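## Task

Lift the jars marked EGTA 2 M and EGTA 6 M from the cart and set both standing upright on the desk mat. All other labelled containers must stay where they are and the cart must remain standing. A labelled container reaching the floor means failure, and so does the robot toppling or being left leaning.

## Robot and tools

ROBOT. An omnidirectional wheeled base carries a column about 1.7 m high. A carriage slides on it (lift_m, 0 to 1 m) and holds two identical six-joint arms, left and right, each with a two-finger gripper. Arm bases sit roughly 0.57 m + lift_m above the floor; the carriage underside hangs about 0.15 m lower. A hand reaches up to 0.78 m from its shoulder but only about 0.38 m below its arm base. Hand: about 0.16 m long, 0.1 m wide (0.14 m open). Parked arm joints 1-6: 0, 0.05, 0.05, 1.45, 0, 0. Cameras: carriage_camera (fixed, forward, tilted about 20 degrees down), left_wrist_camera and right_wrist_camera (looking past the fingertips).

FRAMES. Base frame: origin on the floor below the base centre, x forward, y left, z up, metres. left_hand and right_hand in the results are in this frame, each the midpoint between the pads; quat_wxyz gives hand orientation (hand z along the fingers, y the opening direction; (1,0,0,0) is pointing straight up with joints 1, 5, 6 at 0). base_odometry is in the frame the base had at scene start, from wheel counts only (slip counts as travel, heading in rad, left positive, -3.142 to 3.142). Hand readings tend to sit above the true hand, especially at long reach or under load.

move. One action per call. Arguments:
- base: an object with exactly one key, a relative offset from where the base last reported itself: translate_m (metres, forward +, -2 to 2), strafe_m (metres, left +, -2 to 2) or rotate_rad (radians, counter-clockwise +, -6.3 to 6.3).
- joints: an object of absolute targets, one key per joint, each a single number: lift_m (m, 0 to 1); for each arm X in left/right: X_joint1_rad (-2.617 to 3.054, yaw about vertical, 0 forward, + left), X_joint2_rad (0 to 3.141, shoulder: 0 upper arm back level, 1.57 up, 3.14 forward level), X_joint3_rad (0 to 3.141, elbow: 0 folded, 3.14 straight), X_joint4_rad (-1.57 to 1.57, wrist pitch, + lifts fingertips), X_joint5_rad (-1.57 to 1.57, wrist yaw, + turns fingertips right), X_joint6_rad (-2.094 to 2.094, roll along fingers, + clockwise seen from forearm), X_gripper_m (0 to 0.093, pad gap in metres). Omitted joints keep their previous target.
- speeds: optional caps for this action: translate_m and strafe_m 0.02-0.5 m/s, rotate_rad 0.05-1.57 rad/s, lift_m 0.08-0.25 m/s (defaults are the maxima).
- min_time_s: optional, 0.1 to 8 s, a floor on how long each arm/gripper motion takes; makes hand paths straighter.
- cameras: list from carriage_camera, left_wrist_camera, right_wrist_camera, all; omitted/null means all, [] none.
All motions start together. A move with no action just reports. Unknown keys make the call invalid; out-of-range values get it refused, and after a refusal or a stop the remaining move/wait/finished_scene calls in that reply are skipped. Any action lasts at most 15 s; a base drive is cut at 14 s.

wait: seconds (0 to 10) and optional cameras; nothing new commanded. zoom_image: camera plus region [x0, y0, x1, y1] in image pixels (top-left origin, at most 504x504) of that camera's latest image. finished_scene: scene (1 to 3) ends the scene irreversibly; the task must hold without the robot. Scene 1 is practice and may be skipped.

RESULTS. The move line reads done or the worst status. base_status and joint_status per motion: done (for the base, wheels turned fully, slip possible); off_target (stopped short, may still push); contact_stop or time_out (target dropped, holds in place); not_followed (arm targets withheld by the self-collision check, 'joint command not followed'; gripper still acts); limit_stop_at_motor_heat (resend target). on_its_own lists uncommanded behaviour; 'held at' is a target. motor_effort is percent of maximum, bracket shows peak; a lift effort that keeps falling while lowering means a hand rests on something. Joint torques are in N m, joints 1-3 wrap at ±28. Gripper on a hard object reads up to 0.005 m under its width; closed on nothing reads 0.000-0.002. Squeezing 0.005 m below first-touch reading gives full force. To release, command well above the reading. 'pictures' names image order; images can lag the state slightly. Camera calibration (K, distortion, T_world_to_cam in the base frame) is supplied and is approximate.

CAUTIONS. Arms and grippers never stop on contact: a blocked arm keeps pressing and snaps to target once free. The base stops on wheel strain but may not notice arm contact or light furniture; back off about 0.2 m the way you came to free it. Never reverse under a table edge into the column. The robot tips easily with the carriage high, arms extended or loaded, when pushing or pulling, or on abrupt stops; about 1.5 kg per hand with both arms forward can topple it; only images reveal a lean. Keep arms from striking or squeezing each other. To untangle withheld arms, resend one arm its current readings with joint 1 swung away, then the other in a later call. Extended or loaded arms heat while idle or driving; on a MOTOR HOT line park the arm to cool, since 100 °C drops the arm for 30-60 s. A loaded level hand sags 7-25 cm. Thinking time lets the scene run on with the last command held. Avoid drops, releasing moving objects, slams, hard hits and hard pushes.

Each tool is called after "Request:" as name(argument=value, ...), one argument or row to a line, values as JSON.

## Session

Request:
move(
)

Scene clock: 0.00 s.
Joint torques (N m): no reading
base_odometry: x=+0.000 y=+0.000 heading=+0.000
base_status: not commanded
joint_positions: lift_m=+0.300 left_joint1_rad=+0.005 left_joint2_rad=+0.063 left_joint3_rad=+0.036 left_joint4_rad=+1.440 left_joint5_rad=-0.025 left_joint6_rad=-0.026 left_gripper_m=+0.09396 right_joint1_rad=+0.007 right_joint2_rad=+0.030 right_joint3_rad=+0.039 right_joint4_rad=+1.440 right_joint5_rad=-0.019 right_joint6_rad=-0.003 right_gripper_m=+0.09396
joint_status: not commanded
motor_effort: lift_m=+40 drive_wheels=+4
left_hand: x=+0.2644 y=+0.3089 z=+1.3072 quat_wxyz=(+0.997, -0.014, +0.079, -0.010) (m; base frame)
right_hand: x=+0.2529 y=-0.3008 z=+1.3087 quat_wxyz=(+0.998, -0.010, +0.061, +0.003) (m; base frame)
pictures: carriage_camera, left_wrist_camera, right_wrist_camera
camera_calibration:
carriage_camera: T_world_to_cam=[[-0.0301167, -0.999264, -0.0237735, 0.0346004], [-0.352417, 0.0328724, -0.935266, 1.25939], [0.935359, -0.0197889, -0.353147, 0.333332], [0, 0, 0, 1]] pos_world=[0.133088, -0.000228057, 1.2964]
left_wrist_camera: T_world_to_cam=[[-0.00638314, -0.999939, 0.00898196, 0.300769], [0.696373, -0.0108911, -0.717597, 0.761213], [0.717651, 0.00167428, 0.696401, -0.978567], [0, 0, 0, 1]] pos_world=[0.174102, 0.31068, 1.22502]
right_wrist_camera: T_world_to_cam=[[0.0705529, -0.997508, 0.00073368, -0.3148], [0.755808, 0.0529776, -0.652647, 0.685796], [0.650982, 0.0466007, 0.757662, -1.01913], [0, 0, 0, 1]] pos_world=[0.167317, -0.302855, 1.21997]

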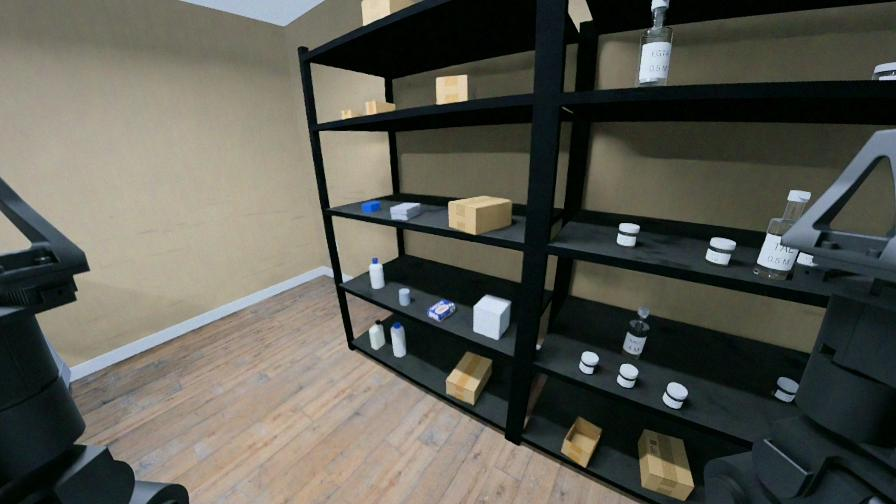

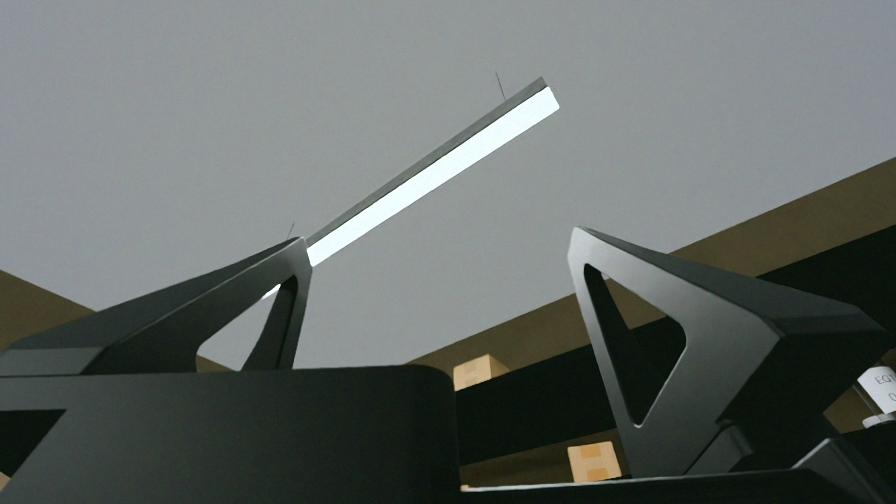

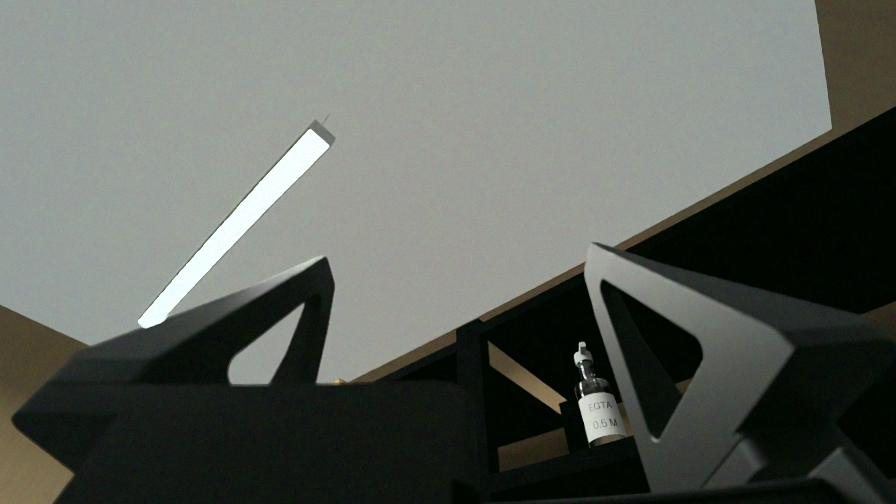

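Look around.

Request:
move(
  base={"rotate_rad":-1.3},
  cameras=["carriage_camera"],
)

Request:
move(
  base={"rotate_rad":-1.3},
  cameras=["carriage_camera"],
)

Request:
move(
  base={"rotate_rad":-1.3},
  cameras=["carriage_camera"],
)

Scene clock: 3.33 s.
Joint torques (N m): left_arm=[-0.43 4.21 5.26 -0.26 0.02 -0.04] | right_arm=[0.16 3.36 6.38 -0.21 0.09 0.07]
move: done
base_odometry: x=+0.000 y=+0.000 heading=-1.300
base_status: done
joint_positions: lift_m=+0.300 left_joint1_rad=+0.005 left_joint2_rad=+0.063 left_joint3_rad=+0.036 left_joint4_rad=+1.438 left_joint5_rad=-0.025 left_joint6_rad=-0.026 left_gripper_m=+0.09397 right_joint1_rad=+0.007 right_joint2_rad=+0.030 right_joint3_rad=+0.039 right_joint4_rad=+1.440 right_joint5_rad=-0.019 right_joint6_rad=-0.003 right_gripper_m=+0.09397
joint_status: not commanded
motor_effort: lift_m=+40(40) drive_wheels=+8(20)
left_hand: x=+0.2647 y=+0.3089 z=+1.3071 quat_wxyz=(+0.997, -0.014, +0.080, -0.010) (m; base frame)
right_hand: x=+0.2530 y=-0.3008 z=+1.3087 quat_wxyz=(+0.998, -0.010, +0.061, +0.003) (m; base frame)
pictures: carriage_camera
camera_calibration:
carriage_camera: T_world_to_cam=[[-0.0301167, -0.999264, -0.0237735, 0.0346004], [-0.352417, 0.0328724, -0.935266, 1.25939], [0.935359, -0.0197889, -0.353147, 0.333332], [0, 0, 0, 1]] pos_world=[0.133088, -0.000228057, 1.2964]

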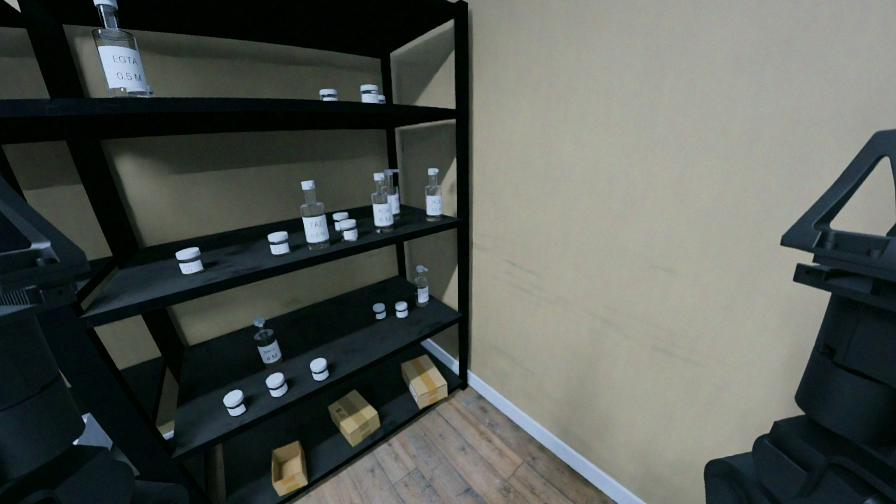

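Scene clock: 6.17 s.
Joint torques (N m): left_arm=[-0.42 4.21 5.3 -0.25 0.02 -0.04] | right_arm=[0.18 3.36 6.35 -0.22 0.09 0.06]
move: done
base_odometry: x=+0.000 y=+0.000 heading=-2.599
base_status: done
joint_positions: lift_m=+0.300 left_joint1_rad=+0.005 left_joint2_rad=+0.063 left_joint3_rad=+0.036 left_joint4_rad=+1.438 left_joint5_rad=-0.025 left_joint6_rad=-0.026 left_gripper_m=+0.09397 right_joint1_rad=+0.007 right_joint2_rad=+0.030 right_joint3_rad=+0.039 right_joint4_rad=+1.440 right_joint5_rad=-0.019 right_joint6_rad=-0.003 right_gripper_m=+0.09397
joint_status: not commanded
motor_effort: lift_m=+40(41) drive_wheels=+8(20)
left_hand: x=+0.2649 y=+0.3089 z=+1.3071 quat_wxyz=(+0.997, -0.014, +0.080, -0.010) (m; base frame)
right_hand: x=+0.2530 y=-0.3008 z=+1.3087 quat_wxyz=(+0.998, -0.010, +0.061, +0.003) (m; base frame)
pictures: carriage_camera
camera_calibration:
carriage_camera: T_world_to_cam=[[-0.0301167, -0.999264, -0.0237735, 0.0346004], [-0.352417, 0.0328724, -0.935266, 1.25939], [0.935359, -0.0197889, -0.353147, 0.333332], [0, 0, 0, 1]] pos_world=[0.133088, -0.000228057, 1.2964]

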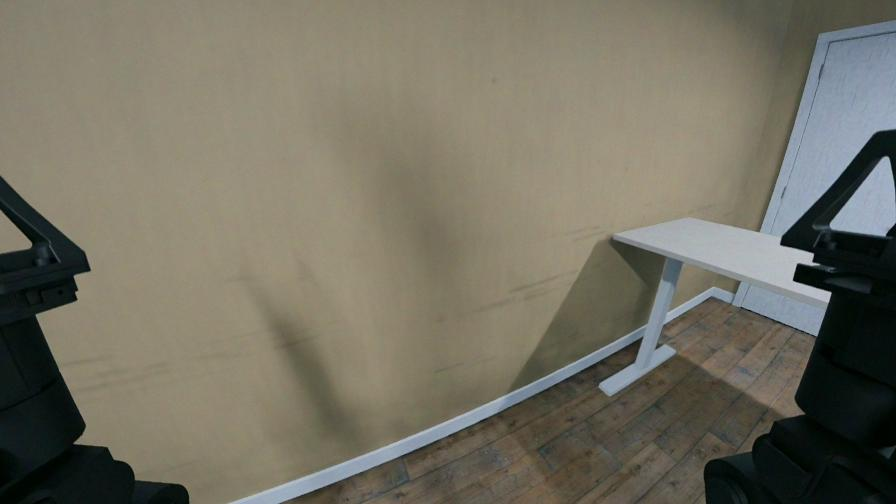

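Scene clock: 9.00 s.
Joint torques (N m): left_arm=[-0.44 4.21 5.27 -0.25 0.02 -0.04] | right_arm=[0.21 3.36 6.38 -0.22 0.09 0.06]
move: done
base_odometry: x=+0.000 y=+0.000 heading=+2.384
base_status: done
joint_positions: lift_m=+0.300 left_joint1_rad=+0.005 left_joint2_rad=+0.063 left_joint3_rad=+0.036 left_joint4_rad=+1.438 left_joint5_rad=-0.025 left_joint6_rad=-0.026 left_gripper_m=+0.09398 right_joint1_rad=+0.007 right_joint2_rad=+0.030 right_joint3_rad=+0.039 right_joint4_rad=+1.440 right_joint5_rad=-0.019 right_joint6_rad=-0.003 right_gripper_m=+0.09398
joint_status: not commanded
motor_effort: lift_m=+40(40) drive_wheels=+8(20)
left_hand: x=+0.2649 y=+0.3089 z=+1.3071 quat_wxyz=(+0.997, -0.014, +0.080, -0.010) (m; base frame)
right_hand: x=+0.2531 y=-0.3008 z=+1.3087 quat_wxyz=(+0.998, -0.010, +0.061, +0.003) (m; base frame)
pictures: carriage_camera
camera_calibration:
carriage_camera: T_world_to_cam=[[-0.0301167, -0.999264, -0.0237735, 0.0346004], [-0.352417, 0.0328724, -0.935266, 1.25939], [0.935359, -0.0197889, -0.353147, 0.333332], [0, 0, 0, 1]] pos_world=[0.133088, -0.000228057, 1.2964]

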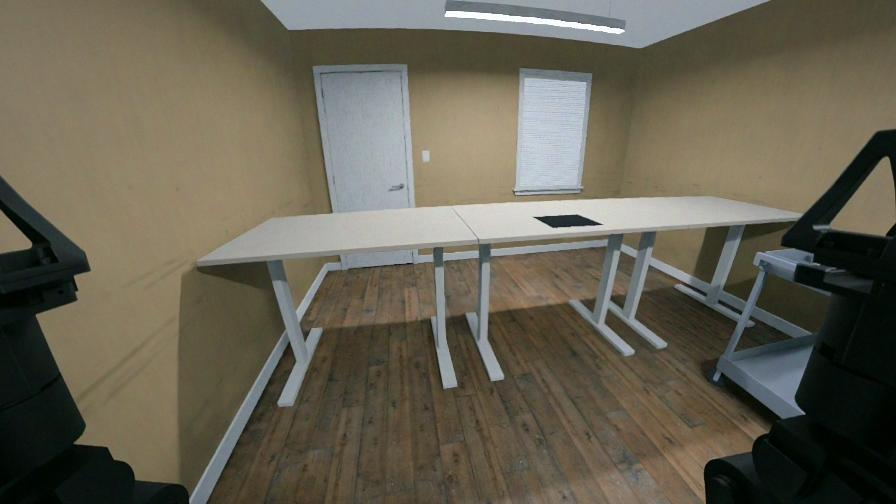

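Request:
move(
  base={"rotate_rad":-0.65},
  cameras=["carriage_camera"],
)

Scene clock: 11.43 s.
Joint torques (N m): left_arm=[-0.44 4.21 5.29 -0.25 0.02 -0.04] | right_arm=[0.17 3.34 6.38 -0.21 0.09 0.06]
move: done
base_odometry: x=+0.000 y=+0.000 heading=+1.734
base_status: done
joint_positions: lift_m=+0.300 left_joint1_rad=+0.005 left_joint2_rad=+0.063 left_joint3_rad=+0.036 left_joint4_rad=+1.438 left_joint5_rad=-0.025 left_joint6_rad=-0.026 left_gripper_m=+0.09398 right_joint1_rad=+0.007 right_joint2_rad=+0.030 right_joint3_rad=+0.039 right_joint4_rad=+1.440 right_joint5_rad=-0.019 right_joint6_rad=-0.003 right_gripper_m=+0.09398
joint_status: not commanded
motor_effort: lift_m=+40(41) drive_wheels=+8(18)
left_hand: x=+0.2649 y=+0.3089 z=+1.3071 quat_wxyz=(+0.997, -0.014, +0.080, -0.010) (m; base frame)
right_hand: x=+0.2531 y=-0.3008 z=+1.3087 quat_wxyz=(+0.998, -0.010, +0.061, +0.003) (m; base frame)
pictures: carriage_camera
camera_calibration:
carriage_camera: T_world_to_cam=[[-0.0301167, -0.999264, -0.0237735, 0.0346004], [-0.352417, 0.0328724, -0.935266, 1.25939], [0.935359, -0.0197889, -0.353147, 0.333332], [0, 0, 0, 1]] pos_world=[0.133088, -0.000228057, 1.2964]

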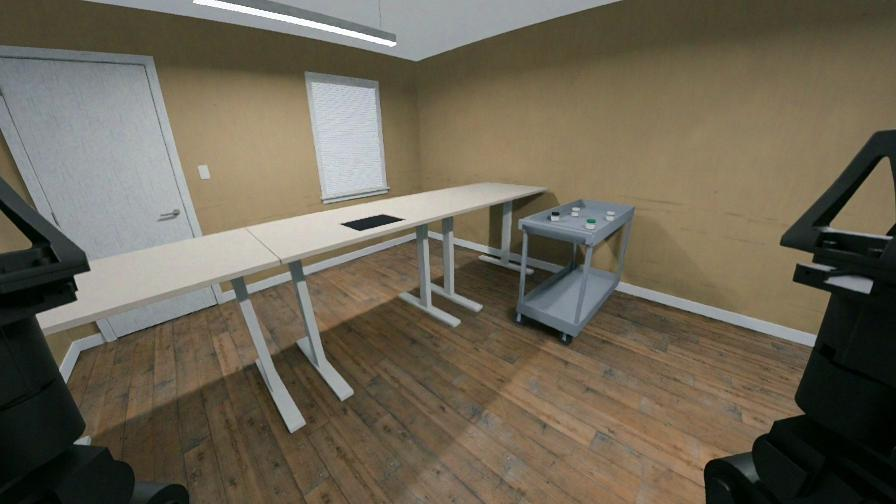

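Request:
zoom_image(
  camera="carriage_camera",
  region=[500, 180, 660, 270],
)

Scaled by 3.150.

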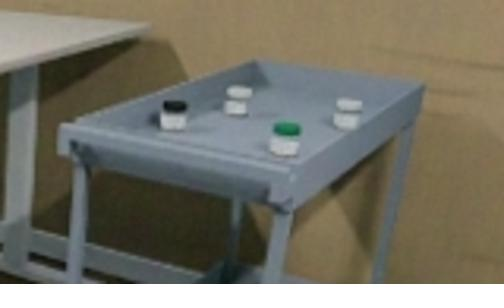

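Request:
move(
  base={"rotate_rad":0.8},
  cameras=[],
)

Request:
move(
  base={"translate_m":-0.3},
  cameras=[],
)

Request:
move(
  base={"strafe_m":-1.5},
  cameras=["carriage_camera"],
)

Scene clock: 20.17 s.
Joint torques (N m): left_arm=[-0.42 4.21 5.27 -0.24 0.02 -0.04] | right_arm=[0.2 3.34 6.37 -0.21 0.1 0.07]
move: done
base_odometry: x=+0.000 y=+0.000 heading=+2.534
base_status: done
joint_positions: lift_m=+0.300 left_joint1_rad=+0.005 left_joint2_rad=+0.063 left_joint3_rad=+0.036 left_joint4_rad=+1.438 left_joint5_rad=-0.025 left_joint6_rad=-0.026 left_gripper_m=+0.09398 right_joint1_rad=+0.007 right_joint2_rad=+0.030 right_joint3_rad=+0.039 right_joint4_rad=+1.440 right_joint5_rad=-0.019 right_joint6_rad=-0.003 right_gripper_m=+0.09398
joint_status: not commanded
motor_effort: lift_m=+40(41) drive_wheels=+9(14)
left_hand: x=+0.2649 y=+0.3089 z=+1.3071 quat_wxyz=(+0.997, -0.014, +0.080, -0.010) (m; base frame)
right_hand: x=+0.2531 y=-0.3008 z=+1.3087 quat_wxyz=(+0.998, -0.010, +0.061, +0.003) (m; base frame)
pictures: none
No camera images: "cameras" was empty.

Scene clock: 22.63 s.
Joint torques (N m): left_arm=[-0.42 4.19 5.18 -0.26 0.02 -0.03] | right_arm=[0.18 3.3 6.43 -0.21 0.09 0.06]
move: done
base_odometry: x=+0.246 y=-0.171 heading=+2.535
base_status: done
joint_positions: lift_m=+0.300 left_joint1_rad=+0.005 left_joint2_rad=+0.063 left_joint3_rad=+0.036 left_joint4_rad=+1.438 left_joint5_rad=-0.025 left_joint6_rad=-0.026 left_gripper_m=+0.09398 right_joint1_rad=+0.007 right_joint2_rad=+0.030 right_joint3_rad=+0.039 right_joint4_rad=+1.440 right_joint5_rad=-0.019 right_joint6_rad=-0.003 right_gripper_m=+0.09398
joint_status: not commanded
motor_effort: lift_m=+41(41) drive_wheels=-4(21)
left_hand: x=+0.2649 y=+0.3089 z=+1.3071 quat_wxyz=(+0.997, -0.014, +0.080, -0.010) (m; base frame)
right_hand: x=+0.2531 y=-0.3008 z=+1.3087 quat_wxyz=(+0.998, -0.010, +0.061, +0.003) (m; base frame)
pictures: none
No camera images: "cameras" was empty.

Scene clock: 28.00 s.
Joint torques (N m): left_arm=[-0.38 4.23 5.27 -0.25 0.03 -0.04] | right_arm=[0.27 3.36 6.37 -0.21 0.08 0.06]
move: done
base_odometry: x=+1.102 y=+1.061 heading=+2.535
base_status: done
joint_positions: lift_m=+0.300 left_joint1_rad=+0.005 left_joint2_rad=+0.063 left_joint3_rad=+0.036 left_joint4_rad=+1.438 left_joint5_rad=-0.025 left_joint6_rad=-0.026 left_gripper_m=+0.09398 right_joint1_rad=+0.007 right_joint2_rad=+0.030 right_joint3_rad=+0.039 right_joint4_rad=+1.439 right_joint5_rad=-0.019 right_joint6_rad=-0.003 right_gripper_m=+0.09398
joint_status: not commanded
motor_effort: lift_m=+40(41) drive_wheels=+1(17)
left_hand: x=+0.2649 y=+0.3089 z=+1.3071 quat_wxyz=(+0.997, -0.014, +0.080, -0.010) (m; base frame)
right_hand: x=+0.2532 y=-0.3008 z=+1.3087 quat_wxyz=(+0.998, -0.010, +0.061, +0.003) (m; base frame)
pictures: carriage_camera
camera_calibration:
carriage_camera: T_world_to_cam=[[-0.0301167, -0.999264, -0.0237735, 0.0346004], [-0.352417, 0.0328724, -0.935266, 1.25939], [0.935359, -0.0197889, -0.353147, 0.333332], [0, 0, 0, 1]] pos_world=[0.133088, -0.000228057, 1.2964]

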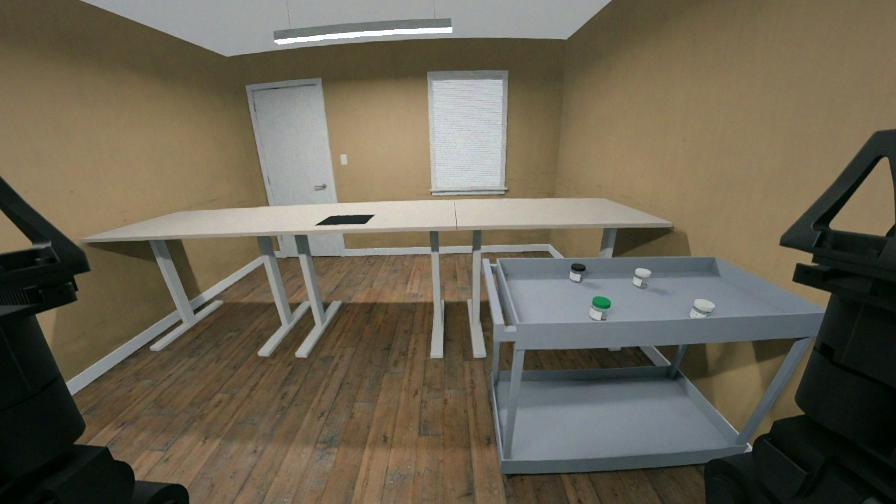

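Request:
zoom_image(
  camera="carriage_camera",
  region=[550, 250, 730, 330],
)

Scaled by 2.800.

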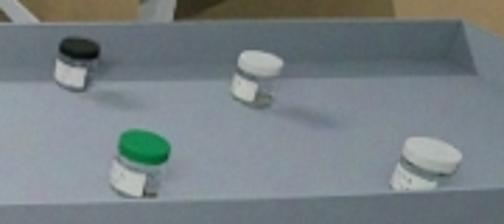

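Request:
move(
  base={"strafe_m":-0.6},
  joints={"lift_m":0.5,"right_joint2_rad":1.2,"right_joint3_rad":1.6,"right_joint4_rad":-1.4},
  cameras=["carriage_camera","right_wrist_camera"],
)

Scene clock: 33.97 s.
Joint torques (N m): left_arm=[-0.47 4.21 5.27 -0.25 0.03 -0.04] | right_arm=[0.32 -2.17 8.38 1.69 0.07 0.06]
move: done
base_odometry: x=+1.445 y=+1.553 heading=+2.534
base_status: done
joint_positions: lift_m=+0.500 left_joint1_rad=+0.006 left_joint2_rad=+0.063 left_joint3_rad=+0.036 left_joint4_rad=+1.438 left_joint5_rad=-0.025 left_joint6_rad=-0.026 left_gripper_m=+0.09398 right_joint1_rad=+0.006 right_joint2_rad=+1.194 right_joint3_rad=+1.578 right_joint4_rad=-1.389 right_joint5_rad=-0.019 right_joint6_rad=-0.003 right_gripper_m=+0.09398
joint_status: all done
motor_effort: lift_m=+42(51) drive_wheels=+0(18)
left_hand: x=+0.2649 y=+0.3089 z=+1.5069 quat_wxyz=(+0.997, -0.014, +0.080, -0.009) (m; base frame)
right_hand: x=+0.4816 y=-0.2996 z=+1.3796 quat_wxyz=(+0.279, -0.007, +0.960, +0.009) (m; base frame)
pictures: carriage_camera, right_wrist_camera
camera_calibration:
carriage_camera: T_world_to_cam=[[-0.0301167, -0.999264, -0.0237735, 0.0393509], [-0.352417, 0.0328724, -0.935266, 1.44628], [0.935359, -0.0197889, -0.353147, 0.4039], [0, 0, 0, 1]] pos_world=[0.133088, -0.000228057, 1.49623]
right_wrist_camera: T_world_to_cam=[[-0.0425879, -0.998291, -0.0400167, -0.219259], [-0.998826, 0.0416165, 0.0248027, 0.466141], [-0.023095, 0.041026, -0.998891, 1.52457], [0, 0, 0, 1]] pos_world=[0.491466, -0.30083, 1.50254]

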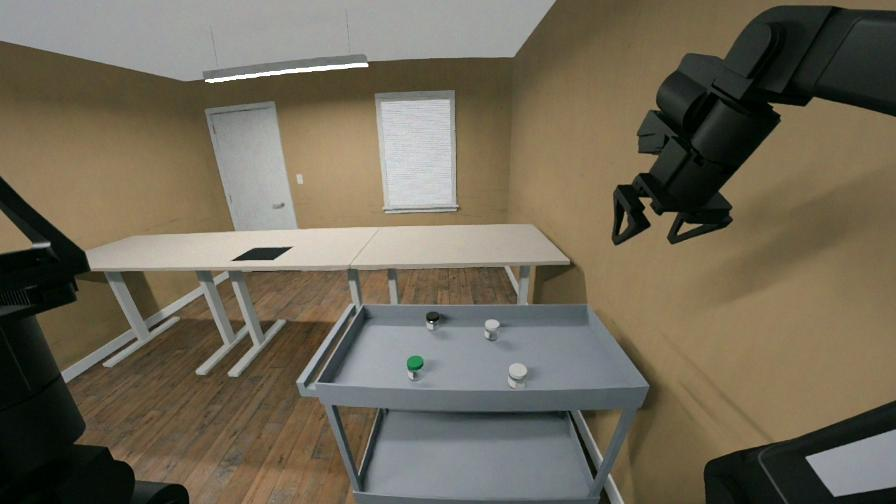

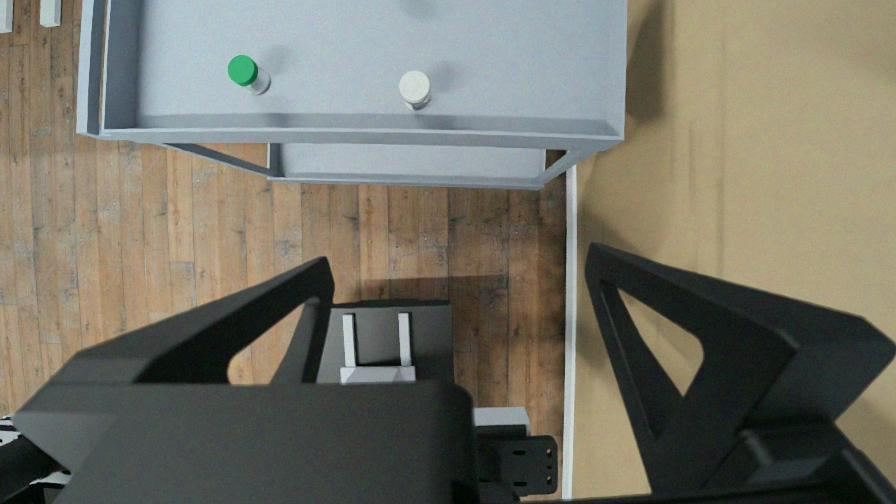

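Request:
zoom_image(
  camera="carriage_camera",
  region=[390, 300, 550, 400],
)

Request:
zoom_image(
  camera="right_wrist_camera",
  region=[210, 40, 290, 110],
)

Scaled by 3.150.

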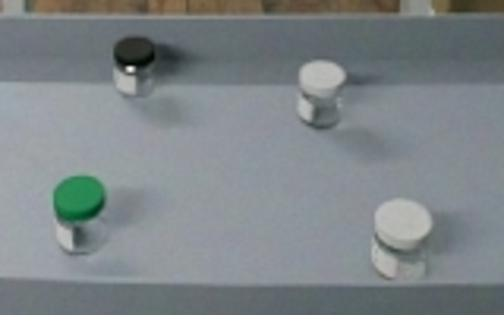

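Scaled by 6.300.

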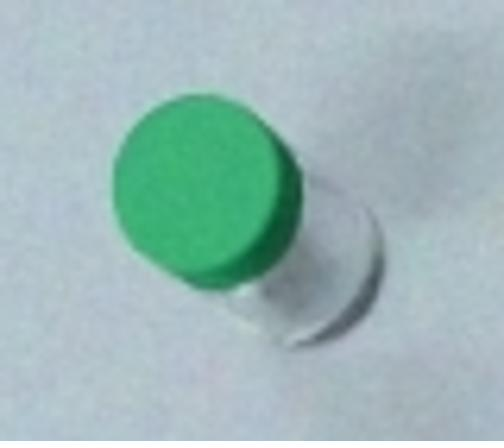

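Request:
move(
  base={"strafe_m":0.28},
  joints={"left_joint2_rad":2.3,"left_joint3_rad":1.3,"left_joint4_rad":1.05,"left_joint5_rad":0.8,"lift_m":0.4},
  cameras=["left_wrist_camera"],
)

Scene clock: 40.23 s.
Joint torques (N m): left_arm=[-0.69 -13.35 7.76 1.74 0.13 -0.04] | right_arm=[0.21 -2.61 7.39 1.81 0.08 0.06]
move: done
base_odometry: x=+1.285 y=+1.323 heading=+2.535
base_status: done
joint_positions: lift_m=+0.400 left_joint1_rad=+0.008 left_joint2_rad=+2.297 left_joint3_rad=+1.270 left_joint4_rad=+1.043 left_joint5_rad=+0.788 left_joint6_rad=-0.026 left_gripper_m=+0.09399 right_joint1_rad=+0.007 right_joint2_rad=+1.198 right_joint3_rad=+1.589 right_joint4_rad=-1.400 right_joint5_rad=-0.019 right_joint6_rad=-0.003 right_gripper_m=+0.09398
joint_status: all done
motor_effort: lift_m=+36(37) drive_wheels=+0(20)
left_hand: x=+0.7920 y=+0.1873 z=+1.1169 quat_wxyz=(+0.656, +0.262, +0.652, -0.275) (m; base frame)
right_hand: x=+0.4808 y=-0.2992 z=+1.2815 quat_wxyz=(+0.277, -0.008, +0.961, +0.010) (m; base frame)
pictures: left_wrist_camera
camera_calibration:
left_wrist_camera: T_world_to_cam=[[-0.715738, -0.698368, 0.00123392, 0.698223], [-0.412424, 0.421255, -0.807745, 1.15386], [0.563583, -0.578642, -0.589531, 0.442437], [0, 0, 0, 1]] pos_world=[0.726275, 0.257559, 1.192]

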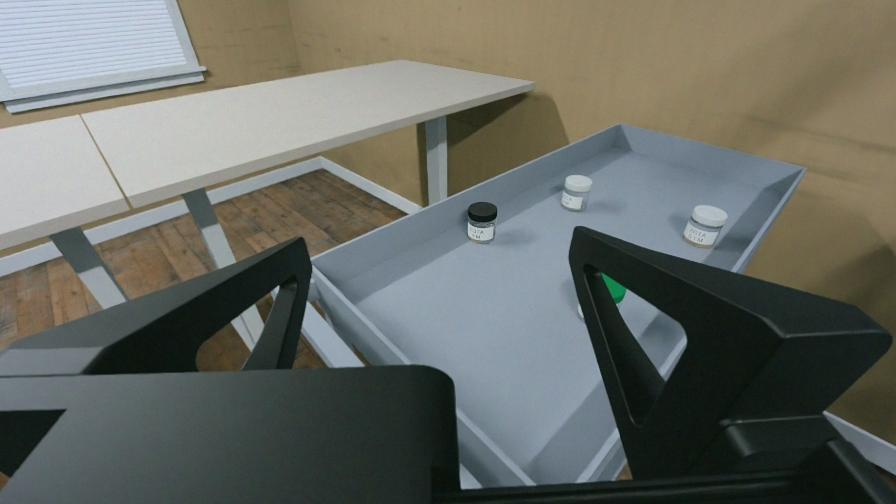

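Request:
zoom_image(
  camera="left_wrist_camera",
  region=[455, 160, 615, 260],
)

Request:
zoom_image(
  camera="left_wrist_camera",
  region=[670, 190, 750, 260],
)

Request:
move(
  joints={"left_joint5_rad":1.25},
  cameras=["left_wrist_camera"],
)

Request:
zoom_image(
  camera="left_wrist_camera",
  region=[340, 150, 560, 290],
)

Scaled by 3.150.

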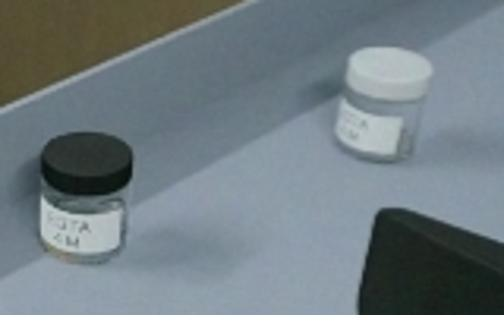

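Scaled by 6.300.

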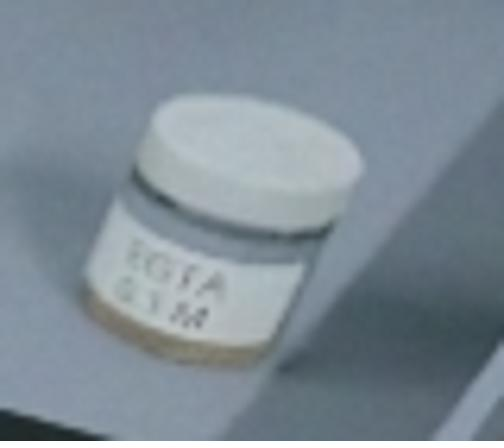

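Scene clock: 42.13 s.
Joint torques (N m): left_arm=[-0.68 -13.09 7.56 1.49 0.18 -0.04] | right_arm=[0.21 -2.59 7.36 1.82 0.07 0.06]
move: done
base_odometry: x=+1.285 y=+1.323 heading=+2.535
base_status: not commanded
joint_positions: lift_m=+0.400 left_joint1_rad=+0.008 left_joint2_rad=+2.297 left_joint3_rad=+1.270 left_joint4_rad=+1.043 left_joint5_rad=+1.236 left_joint6_rad=-0.026 left_gripper_m=+0.09399 right_joint1_rad=+0.007 right_joint2_rad=+1.198 right_joint3_rad=+1.589 right_joint4_rad=-1.400 right_joint5_rad=-0.019 right_joint6_rad=-0.003 right_gripper_m=+0.09398
joint_status: all done
motor_effort: lift_m=+36(37) drive_wheels=+0(0)
left_hand: x=+0.7277 y=+0.1462 z=+1.1158 quat_wxyz=(+0.577, +0.403, +0.579, -0.412) (m; base frame)
right_hand: x=+0.4808 y=-0.2992 z=+1.2815 quat_wxyz=(+0.277, -0.008, +0.961, +0.010) (m; base frame)
pictures: left_wrist_camera
camera_calibration:
left_wrist_camera: T_world_to_cam=[[-0.947547, -0.319607, -0.00246254, 0.740917], [-0.188128, 0.563943, -0.8041, 0.955602], [0.258385, -0.761459, -0.594489, 0.708715], [0, 0, 0, 1]] pos_world=[0.698708, 0.237555, 1.19155]

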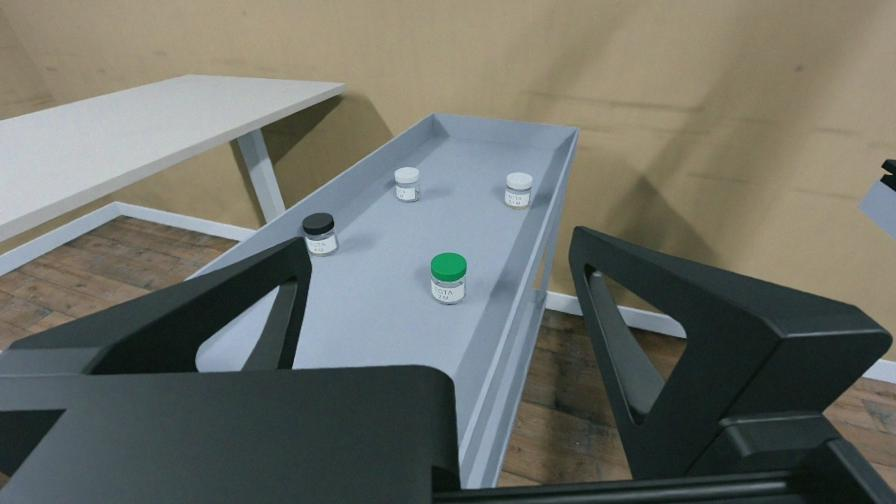

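Scaled by 2.291.

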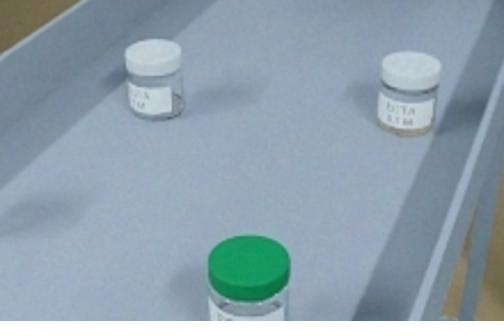

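Request:
zoom_image(
  camera="left_wrist_camera",
  region=[425, 250, 475, 310],
)

Request:
zoom_image(
  camera="left_wrist_camera",
  region=[300, 205, 345, 260],
)

Request:
zoom_image(
  camera="left_wrist_camera",
  region=[390, 165, 430, 205],
)

Scaled by 8.400.

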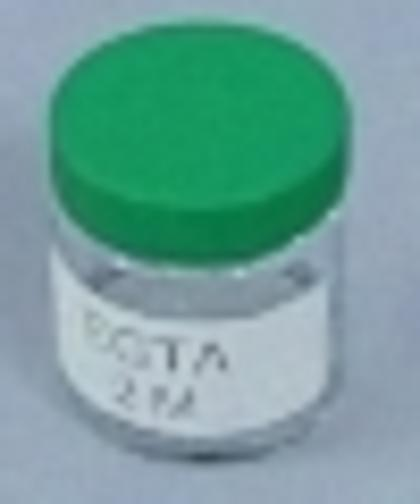

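Scaled by 9.164.

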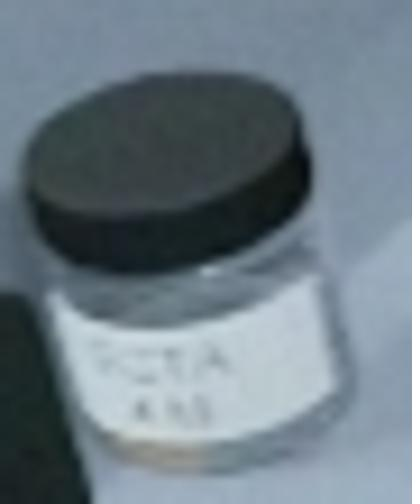

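Scaled by 12.600.

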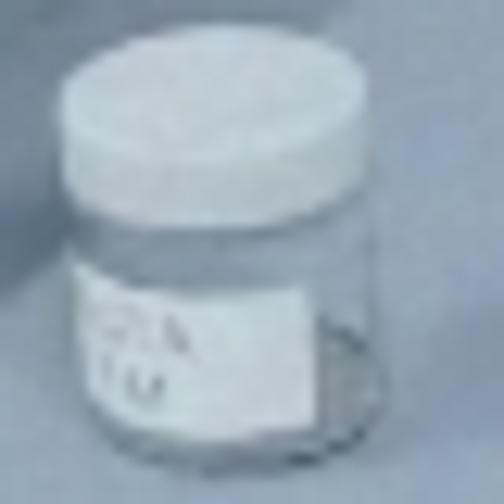

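Request:
move(
  base={"translate_m":0.25},
  joints={"left_joint5_rad":1.0},
  cameras=["left_wrist_camera"],
)

Scene clock: 45.53 s.
Joint torques (N m): left_arm=[-0.7 -13.05 7.61 1.64 -0.1 -0.04] | right_arm=[0.24 -2.74 7.41 1.82 0.07 0.06]
move: done
base_odometry: x=+1.080 y=+1.466 heading=+2.535
base_status: done
joint_positions: lift_m=+0.400 left_joint1_rad=+0.008 left_joint2_rad=+2.297 left_joint3_rad=+1.271 left_joint4_rad=+1.043 left_joint5_rad=+1.011 left_joint6_rad=-0.026 left_gripper_m=+0.09399 right_joint1_rad=+0.007 right_joint2_rad=+1.200 right_joint3_rad=+1.589 right_joint4_rad=-1.400 right_joint5_rad=-0.019 right_joint6_rad=-0.003 right_gripper_m=+0.09398
joint_status: all done
motor_effort: lift_m=+36(36) drive_wheels=-4(20)
left_hand: x=+0.7625 y=+0.1632 z=+1.1166 quat_wxyz=(+0.621, +0.335, +0.619, -0.345) (m; base frame)
right_hand: x=+0.4812 y=-0.2992 z=+1.2809 quat_wxyz=(+0.276, -0.008, +0.961, +0.010) (m; base frame)
pictures: left_wrist_camera
camera_calibration:
left_wrist_camera: T_world_to_cam=[[-0.852333, -0.522996, -0.00160425, 0.738965], [-0.308259, 0.504847, -0.806292, 1.05691], [0.422497, -0.686735, -0.591516, 0.572511], [0, 0, 0, 1]] pos_world=[0.713764, 0.24606, 1.19202]

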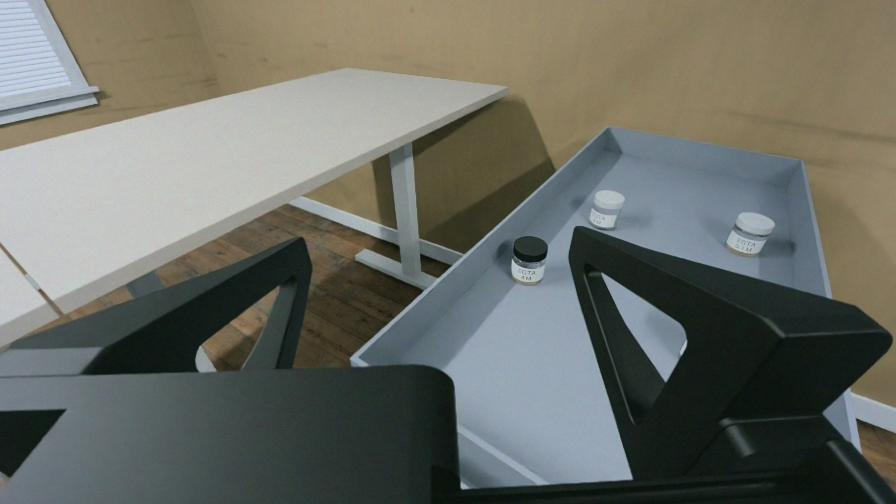

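Request:
zoom_image(
  camera="left_wrist_camera",
  region=[505, 230, 555, 290],
)

Request:
zoom_image(
  camera="left_wrist_camera",
  region=[585, 185, 630, 235],
)

Request:
zoom_image(
  camera="left_wrist_camera",
  region=[720, 205, 780, 260],
)

Scaled by 8.400.

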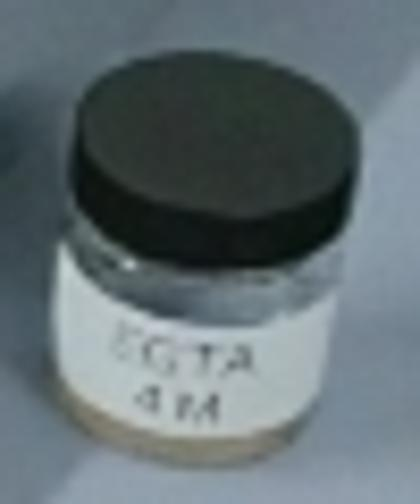

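Scaled by 10.080.

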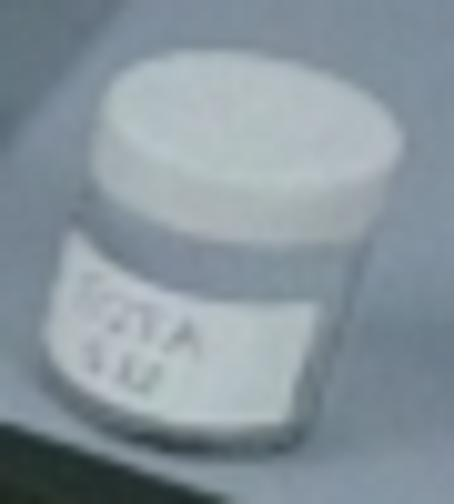

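Scaled by 8.400.

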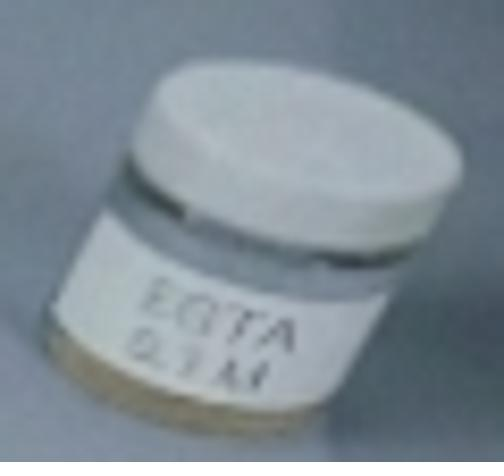

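Request:
move(
  joints={"lift_m":0.56},
  cameras=[],
)

Request:
move(
  base={"strafe_m":-0.32},
  joints={"left_joint1_rad":-0.4,"left_joint2_rad":2.52,"left_joint3_rad":1.254,"left_joint4_rad":-0.084,"left_joint5_rad":0,"left_joint6_rad":0,"right_joint1_rad":0.27,"right_joint2_rad":2.872,"right_joint3_rad":2.054,"right_joint4_rad":-0.382,"right_joint5_rad":0,"right_joint6_rad":0},
  min_time_s=2.5,
)

Scene clock: 53.10 s.
Joint torques (N m): left_arm=[-0.69 -13.94 6.84 1.58 -0.11 -0.04] | right_arm=[0.23 -2.85 7.38 1.8 0.07 0.06]
move: done
base_odometry: x=+1.080 y=+1.466 heading=+2.535
base_status: not commanded
joint_positions: lift_m=+0.560 left_joint1_rad=+0.008 left_joint2_rad=+2.304 left_joint3_rad=+1.279 left_joint4_rad=+1.046 left_joint5_rad=+1.011 left_joint6_rad=-0.026 left_gripper_m=+0.09399 right_joint1_rad=+0.007 right_joint2_rad=+1.200 right_joint3_rad=+1.589 right_joint4_rad=-1.399 right_joint5_rad=-0.019 right_joint6_rad=-0.003 right_gripper_m=+0.09398
joint_status: all done
motor_effort: lift_m=+43(51) drive_wheels=-3(4)
left_hand: x=+0.7640 y=+0.1633 z=+1.2754 quat_wxyz=(+0.622, +0.335, +0.618, -0.344) (m; base frame)
right_hand: x=+0.4814 y=-0.2992 z=+1.4405 quat_wxyz=(+0.276, -0.008, +0.961, +0.010) (m; base frame)
pictures: none
No camera images: "cameras" was empty.

Scene clock: 55.90 s.
Joint torques (N m): left_arm=[-1.11 -12.14 2.96 0.69 -0.1 0.11] | right_arm=[0.64 -12.78 8.05 1.44 0.23 0.1]
move: done
base_odometry: x=+1.262 y=+1.729 heading=+2.535
base_status: done
joint_positions: lift_m=+0.560 left_joint1_rad=-0.393 left_joint2_rad=+2.509 left_joint3_rad=+1.263 left_joint4_rad=-0.076 left_joint5_rad=+0.014 left_joint6_rad=-0.016 left_gripper_m=+0.09399 right_joint1_rad=+0.268 right_joint2_rad=+2.859 right_joint3_rad=+2.033 right_joint4_rad=-0.397 right_joint5_rad=-0.015 right_joint6_rad=-0.003 right_gripper_m=+0.09398
joint_status: all done
motor_effort: lift_m=+41(43) drive_wheels=+0(19)
left_hand: x=+0.6175 y=+0.1380 z=+0.9591 quat_wxyz=(+0.120, +0.187, +0.974, -0.032) (m; base frame)
right_hand: x=+0.7693 y=-0.1519 z=+0.9576 quat_wxyz=(+0.171, -0.134, +0.976, +0.030) (m; base frame)
pictures: carriage_camera, left_wrist_camera, right_wrist_camera
camera_calibration:
carriage_camera: T_world_to_cam=[[-0.0301167, -0.999264, -0.0237735, 0.0407774], [-0.352417, 0.0328724, -0.935266, 1.5024], [0.935359, -0.0197889, -0.353147, 0.425089], [0, 0, 0, 1]] pos_world=[0.133088, -0.000228057, 1.55623]
left_wrist_camera: T_world_to_cam=[[-0.388143, -0.92105, 0.031804, 0.338175], [-0.84665, 0.369996, 0.382474, 0.108869], [-0.364045, 0.121528, -0.923419, 1.21568], [0, 0, 0, 1]] pos_world=[0.665998, 0.123456, 1.07019]
right_wrist_camera: T_world_to_cam=[[0.208309, -0.977744, -0.0249898, -0.280719], [-0.94842, -0.208172, 0.239092, 0.475897], [-0.238973, -0.0261041, -0.970675, 1.23243], [0, 0, 0, 1]] pos_world=[0.804343, -0.143232, 1.07549]

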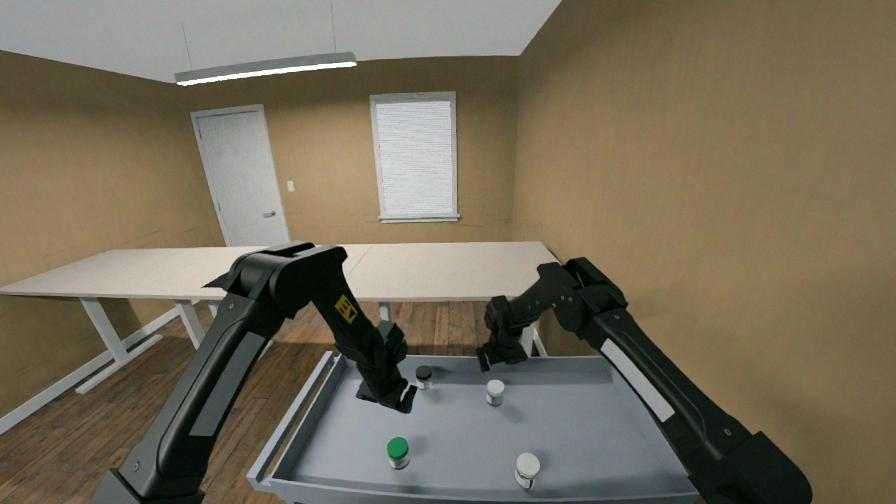

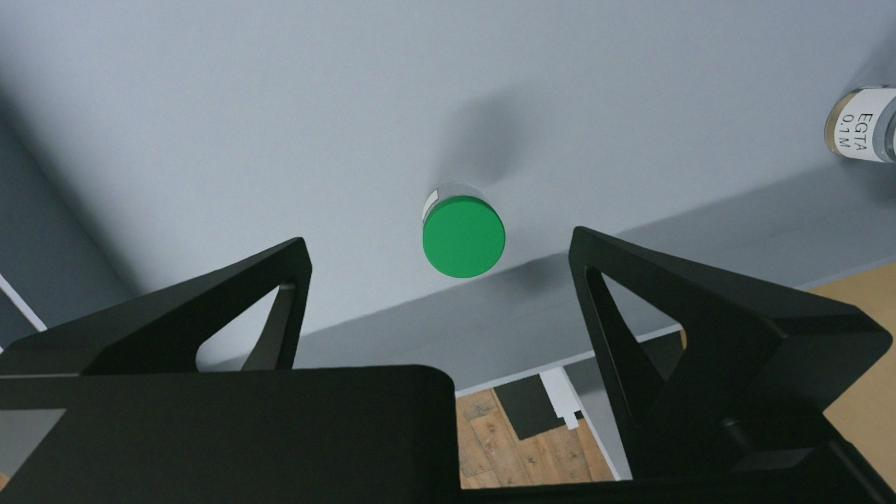

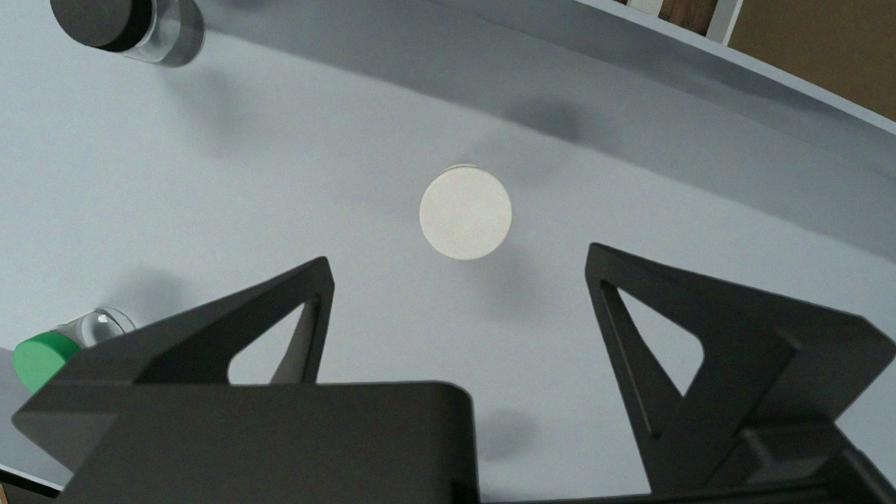

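Request:
move(
  joints={"left_joint1_rad":-0.435,"left_joint2_rad":2.461,"left_joint3_rad":1.089,"left_joint4_rad":0.022},
  min_time_s=1,
  cameras=[],
)

Request:
move(
  joints={"lift_m":0.48},
)

Scene clock: 60.03 s.
Joint torques (N m): left_arm=[-0.94 -16.72 2.15 0.76 -0.1 0.11] | right_arm=[0.47 -12.77 8.06 1.48 0.23 0.1]
move: done
base_odometry: x=+1.262 y=+1.729 heading=+2.535
base_status: not commanded
joint_positions: lift_m=+0.560 left_joint1_rad=-0.429 left_joint2_rad=+2.509 left_joint3_rad=+1.098 left_joint4_rad=+0.006 left_joint5_rad=+0.012 left_joint6_rad=-0.016 left_gripper_m=+0.09399 right_joint1_rad=+0.268 right_joint2_rad=+2.859 right_joint3_rad=+2.033 right_joint4_rad=-0.395 right_joint5_rad=-0.014 right_joint6_rad=-0.003 right_gripper_m=+0.09398
joint_status: all done
motor_effort: lift_m=+42(43) drive_wheels=+1(1)
left_hand: x=+0.5595 y=+0.1479 z=+0.9355 quat_wxyz=(+0.079, +0.205, +0.975, -0.024) (m; base frame)
right_hand: x=+0.7697 y=-0.1518 z=+0.9577 quat_wxyz=(+0.172, -0.134, +0.975, +0.030) (m; base frame)
pictures: none
No camera images: "cameras" was empty.

Scene clock: 60.90 s.
Joint torques (N m): left_arm=[-0.84 -14.42 2.45 0.72 -0.09 0.1] | right_arm=[0.5 -13.87 7.23 1.4 0.22 0.09]
move: done
base_odometry: x=+1.262 y=+1.729 heading=+2.535
base_status: not commanded
joint_positions: lift_m=+0.480 left_joint1_rad=-0.429 left_joint2_rad=+2.485 left_joint3_rad=+1.096 left_joint4_rad=+0.017 left_joint5_rad=+0.011 left_joint6_rad=-0.015 left_gripper_m=+0.09399 right_joint1_rad=+0.268 right_joint2_rad=+2.871 right_joint3_rad=+2.042 right_joint4_rad=-0.385 right_joint5_rad=-0.014 right_joint6_rad=-0.003 right_gripper_m=+0.09398
joint_status: all done
motor_effort: lift_m=+36(37) drive_wheels=+0(1)
left_hand: x=+0.5683 y=+0.1440 z=+0.8650 quat_wxyz=(+0.096, +0.205, +0.974, -0.027) (m; base frame)
right_hand: x=+0.7717 y=-0.1513 z=+0.8751 quat_wxyz=(+0.175, -0.134, +0.975, +0.030) (m; base frame)
pictures: carriage_camera, left_wrist_camera, right_wrist_camera
camera_calibration:
carriage_camera: T_world_to_cam=[[-0.0301167, -0.999264, -0.0237735, 0.0388881], [-0.352417, 0.0328724, -0.935266, 1.42808], [0.935359, -0.0197889, -0.353147, 0.397025], [0, 0, 0, 1]] pos_world=[0.133088, -0.000228057, 1.47676]
left_wrist_camera: T_world_to_cam=[[-0.420329, -0.906913, 0.028836, 0.346434], [-0.814792, 0.391237, 0.42784, 0.0405749], [-0.399295, 0.156338, -0.903394, 1.10788], [0, 0, 0, 1]] pos_world=[0.621046, 0.125108, 0.973499]
right_wrist_camera: T_world_to_cam=[[0.208266, -0.977758, -0.0247806, -0.282921], [-0.950506, -0.208304, 0.230539, 0.5071], [-0.230573, -0.0244593, -0.972748, 1.14855], [0, 0, 0, 1]] pos_world=[0.80575, -0.142904, 0.993334]

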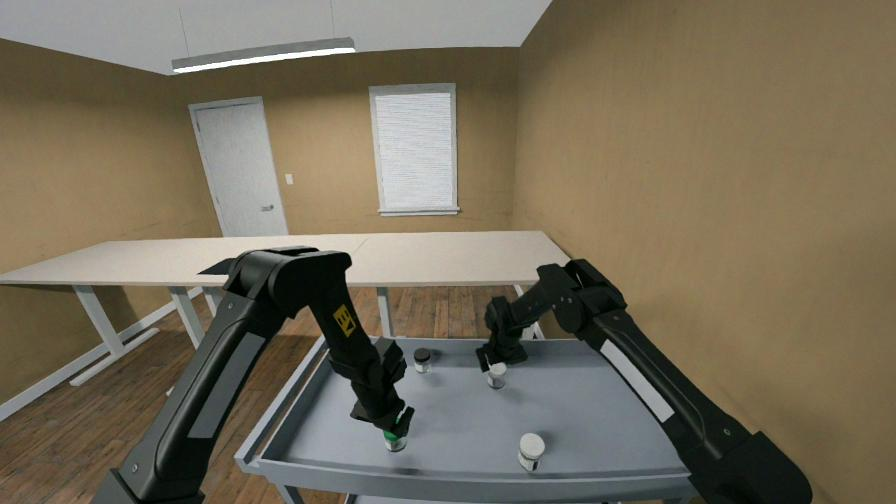

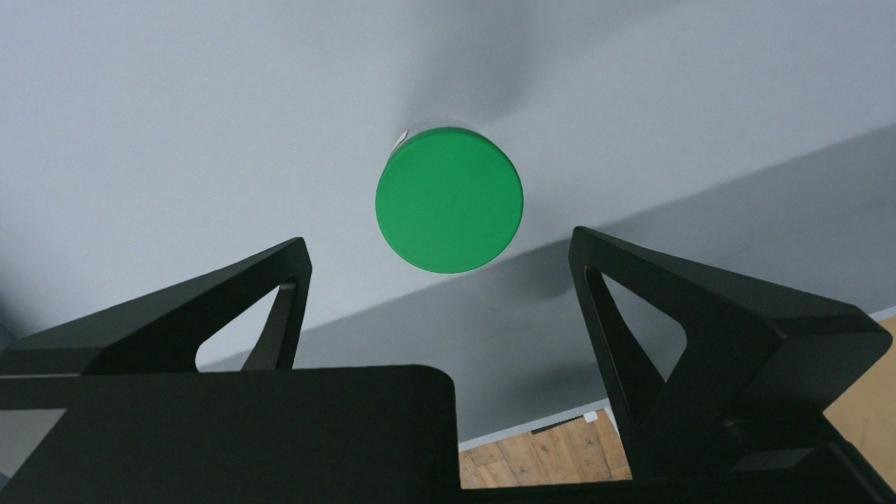

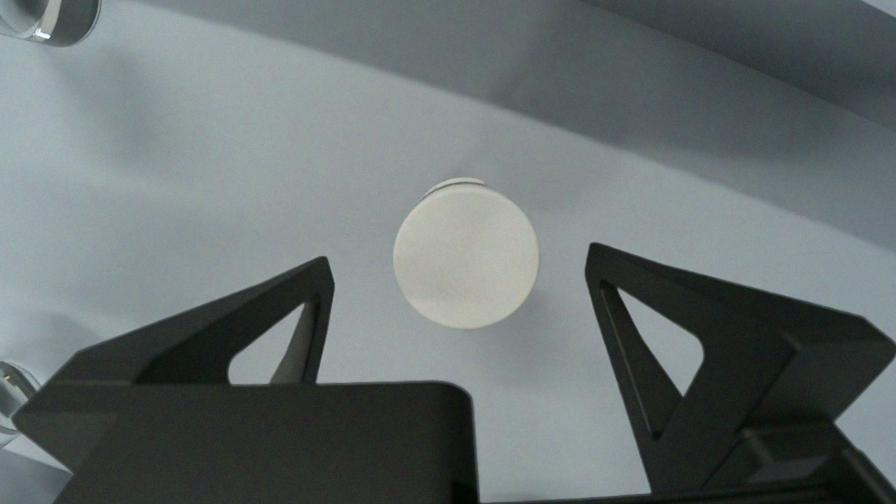

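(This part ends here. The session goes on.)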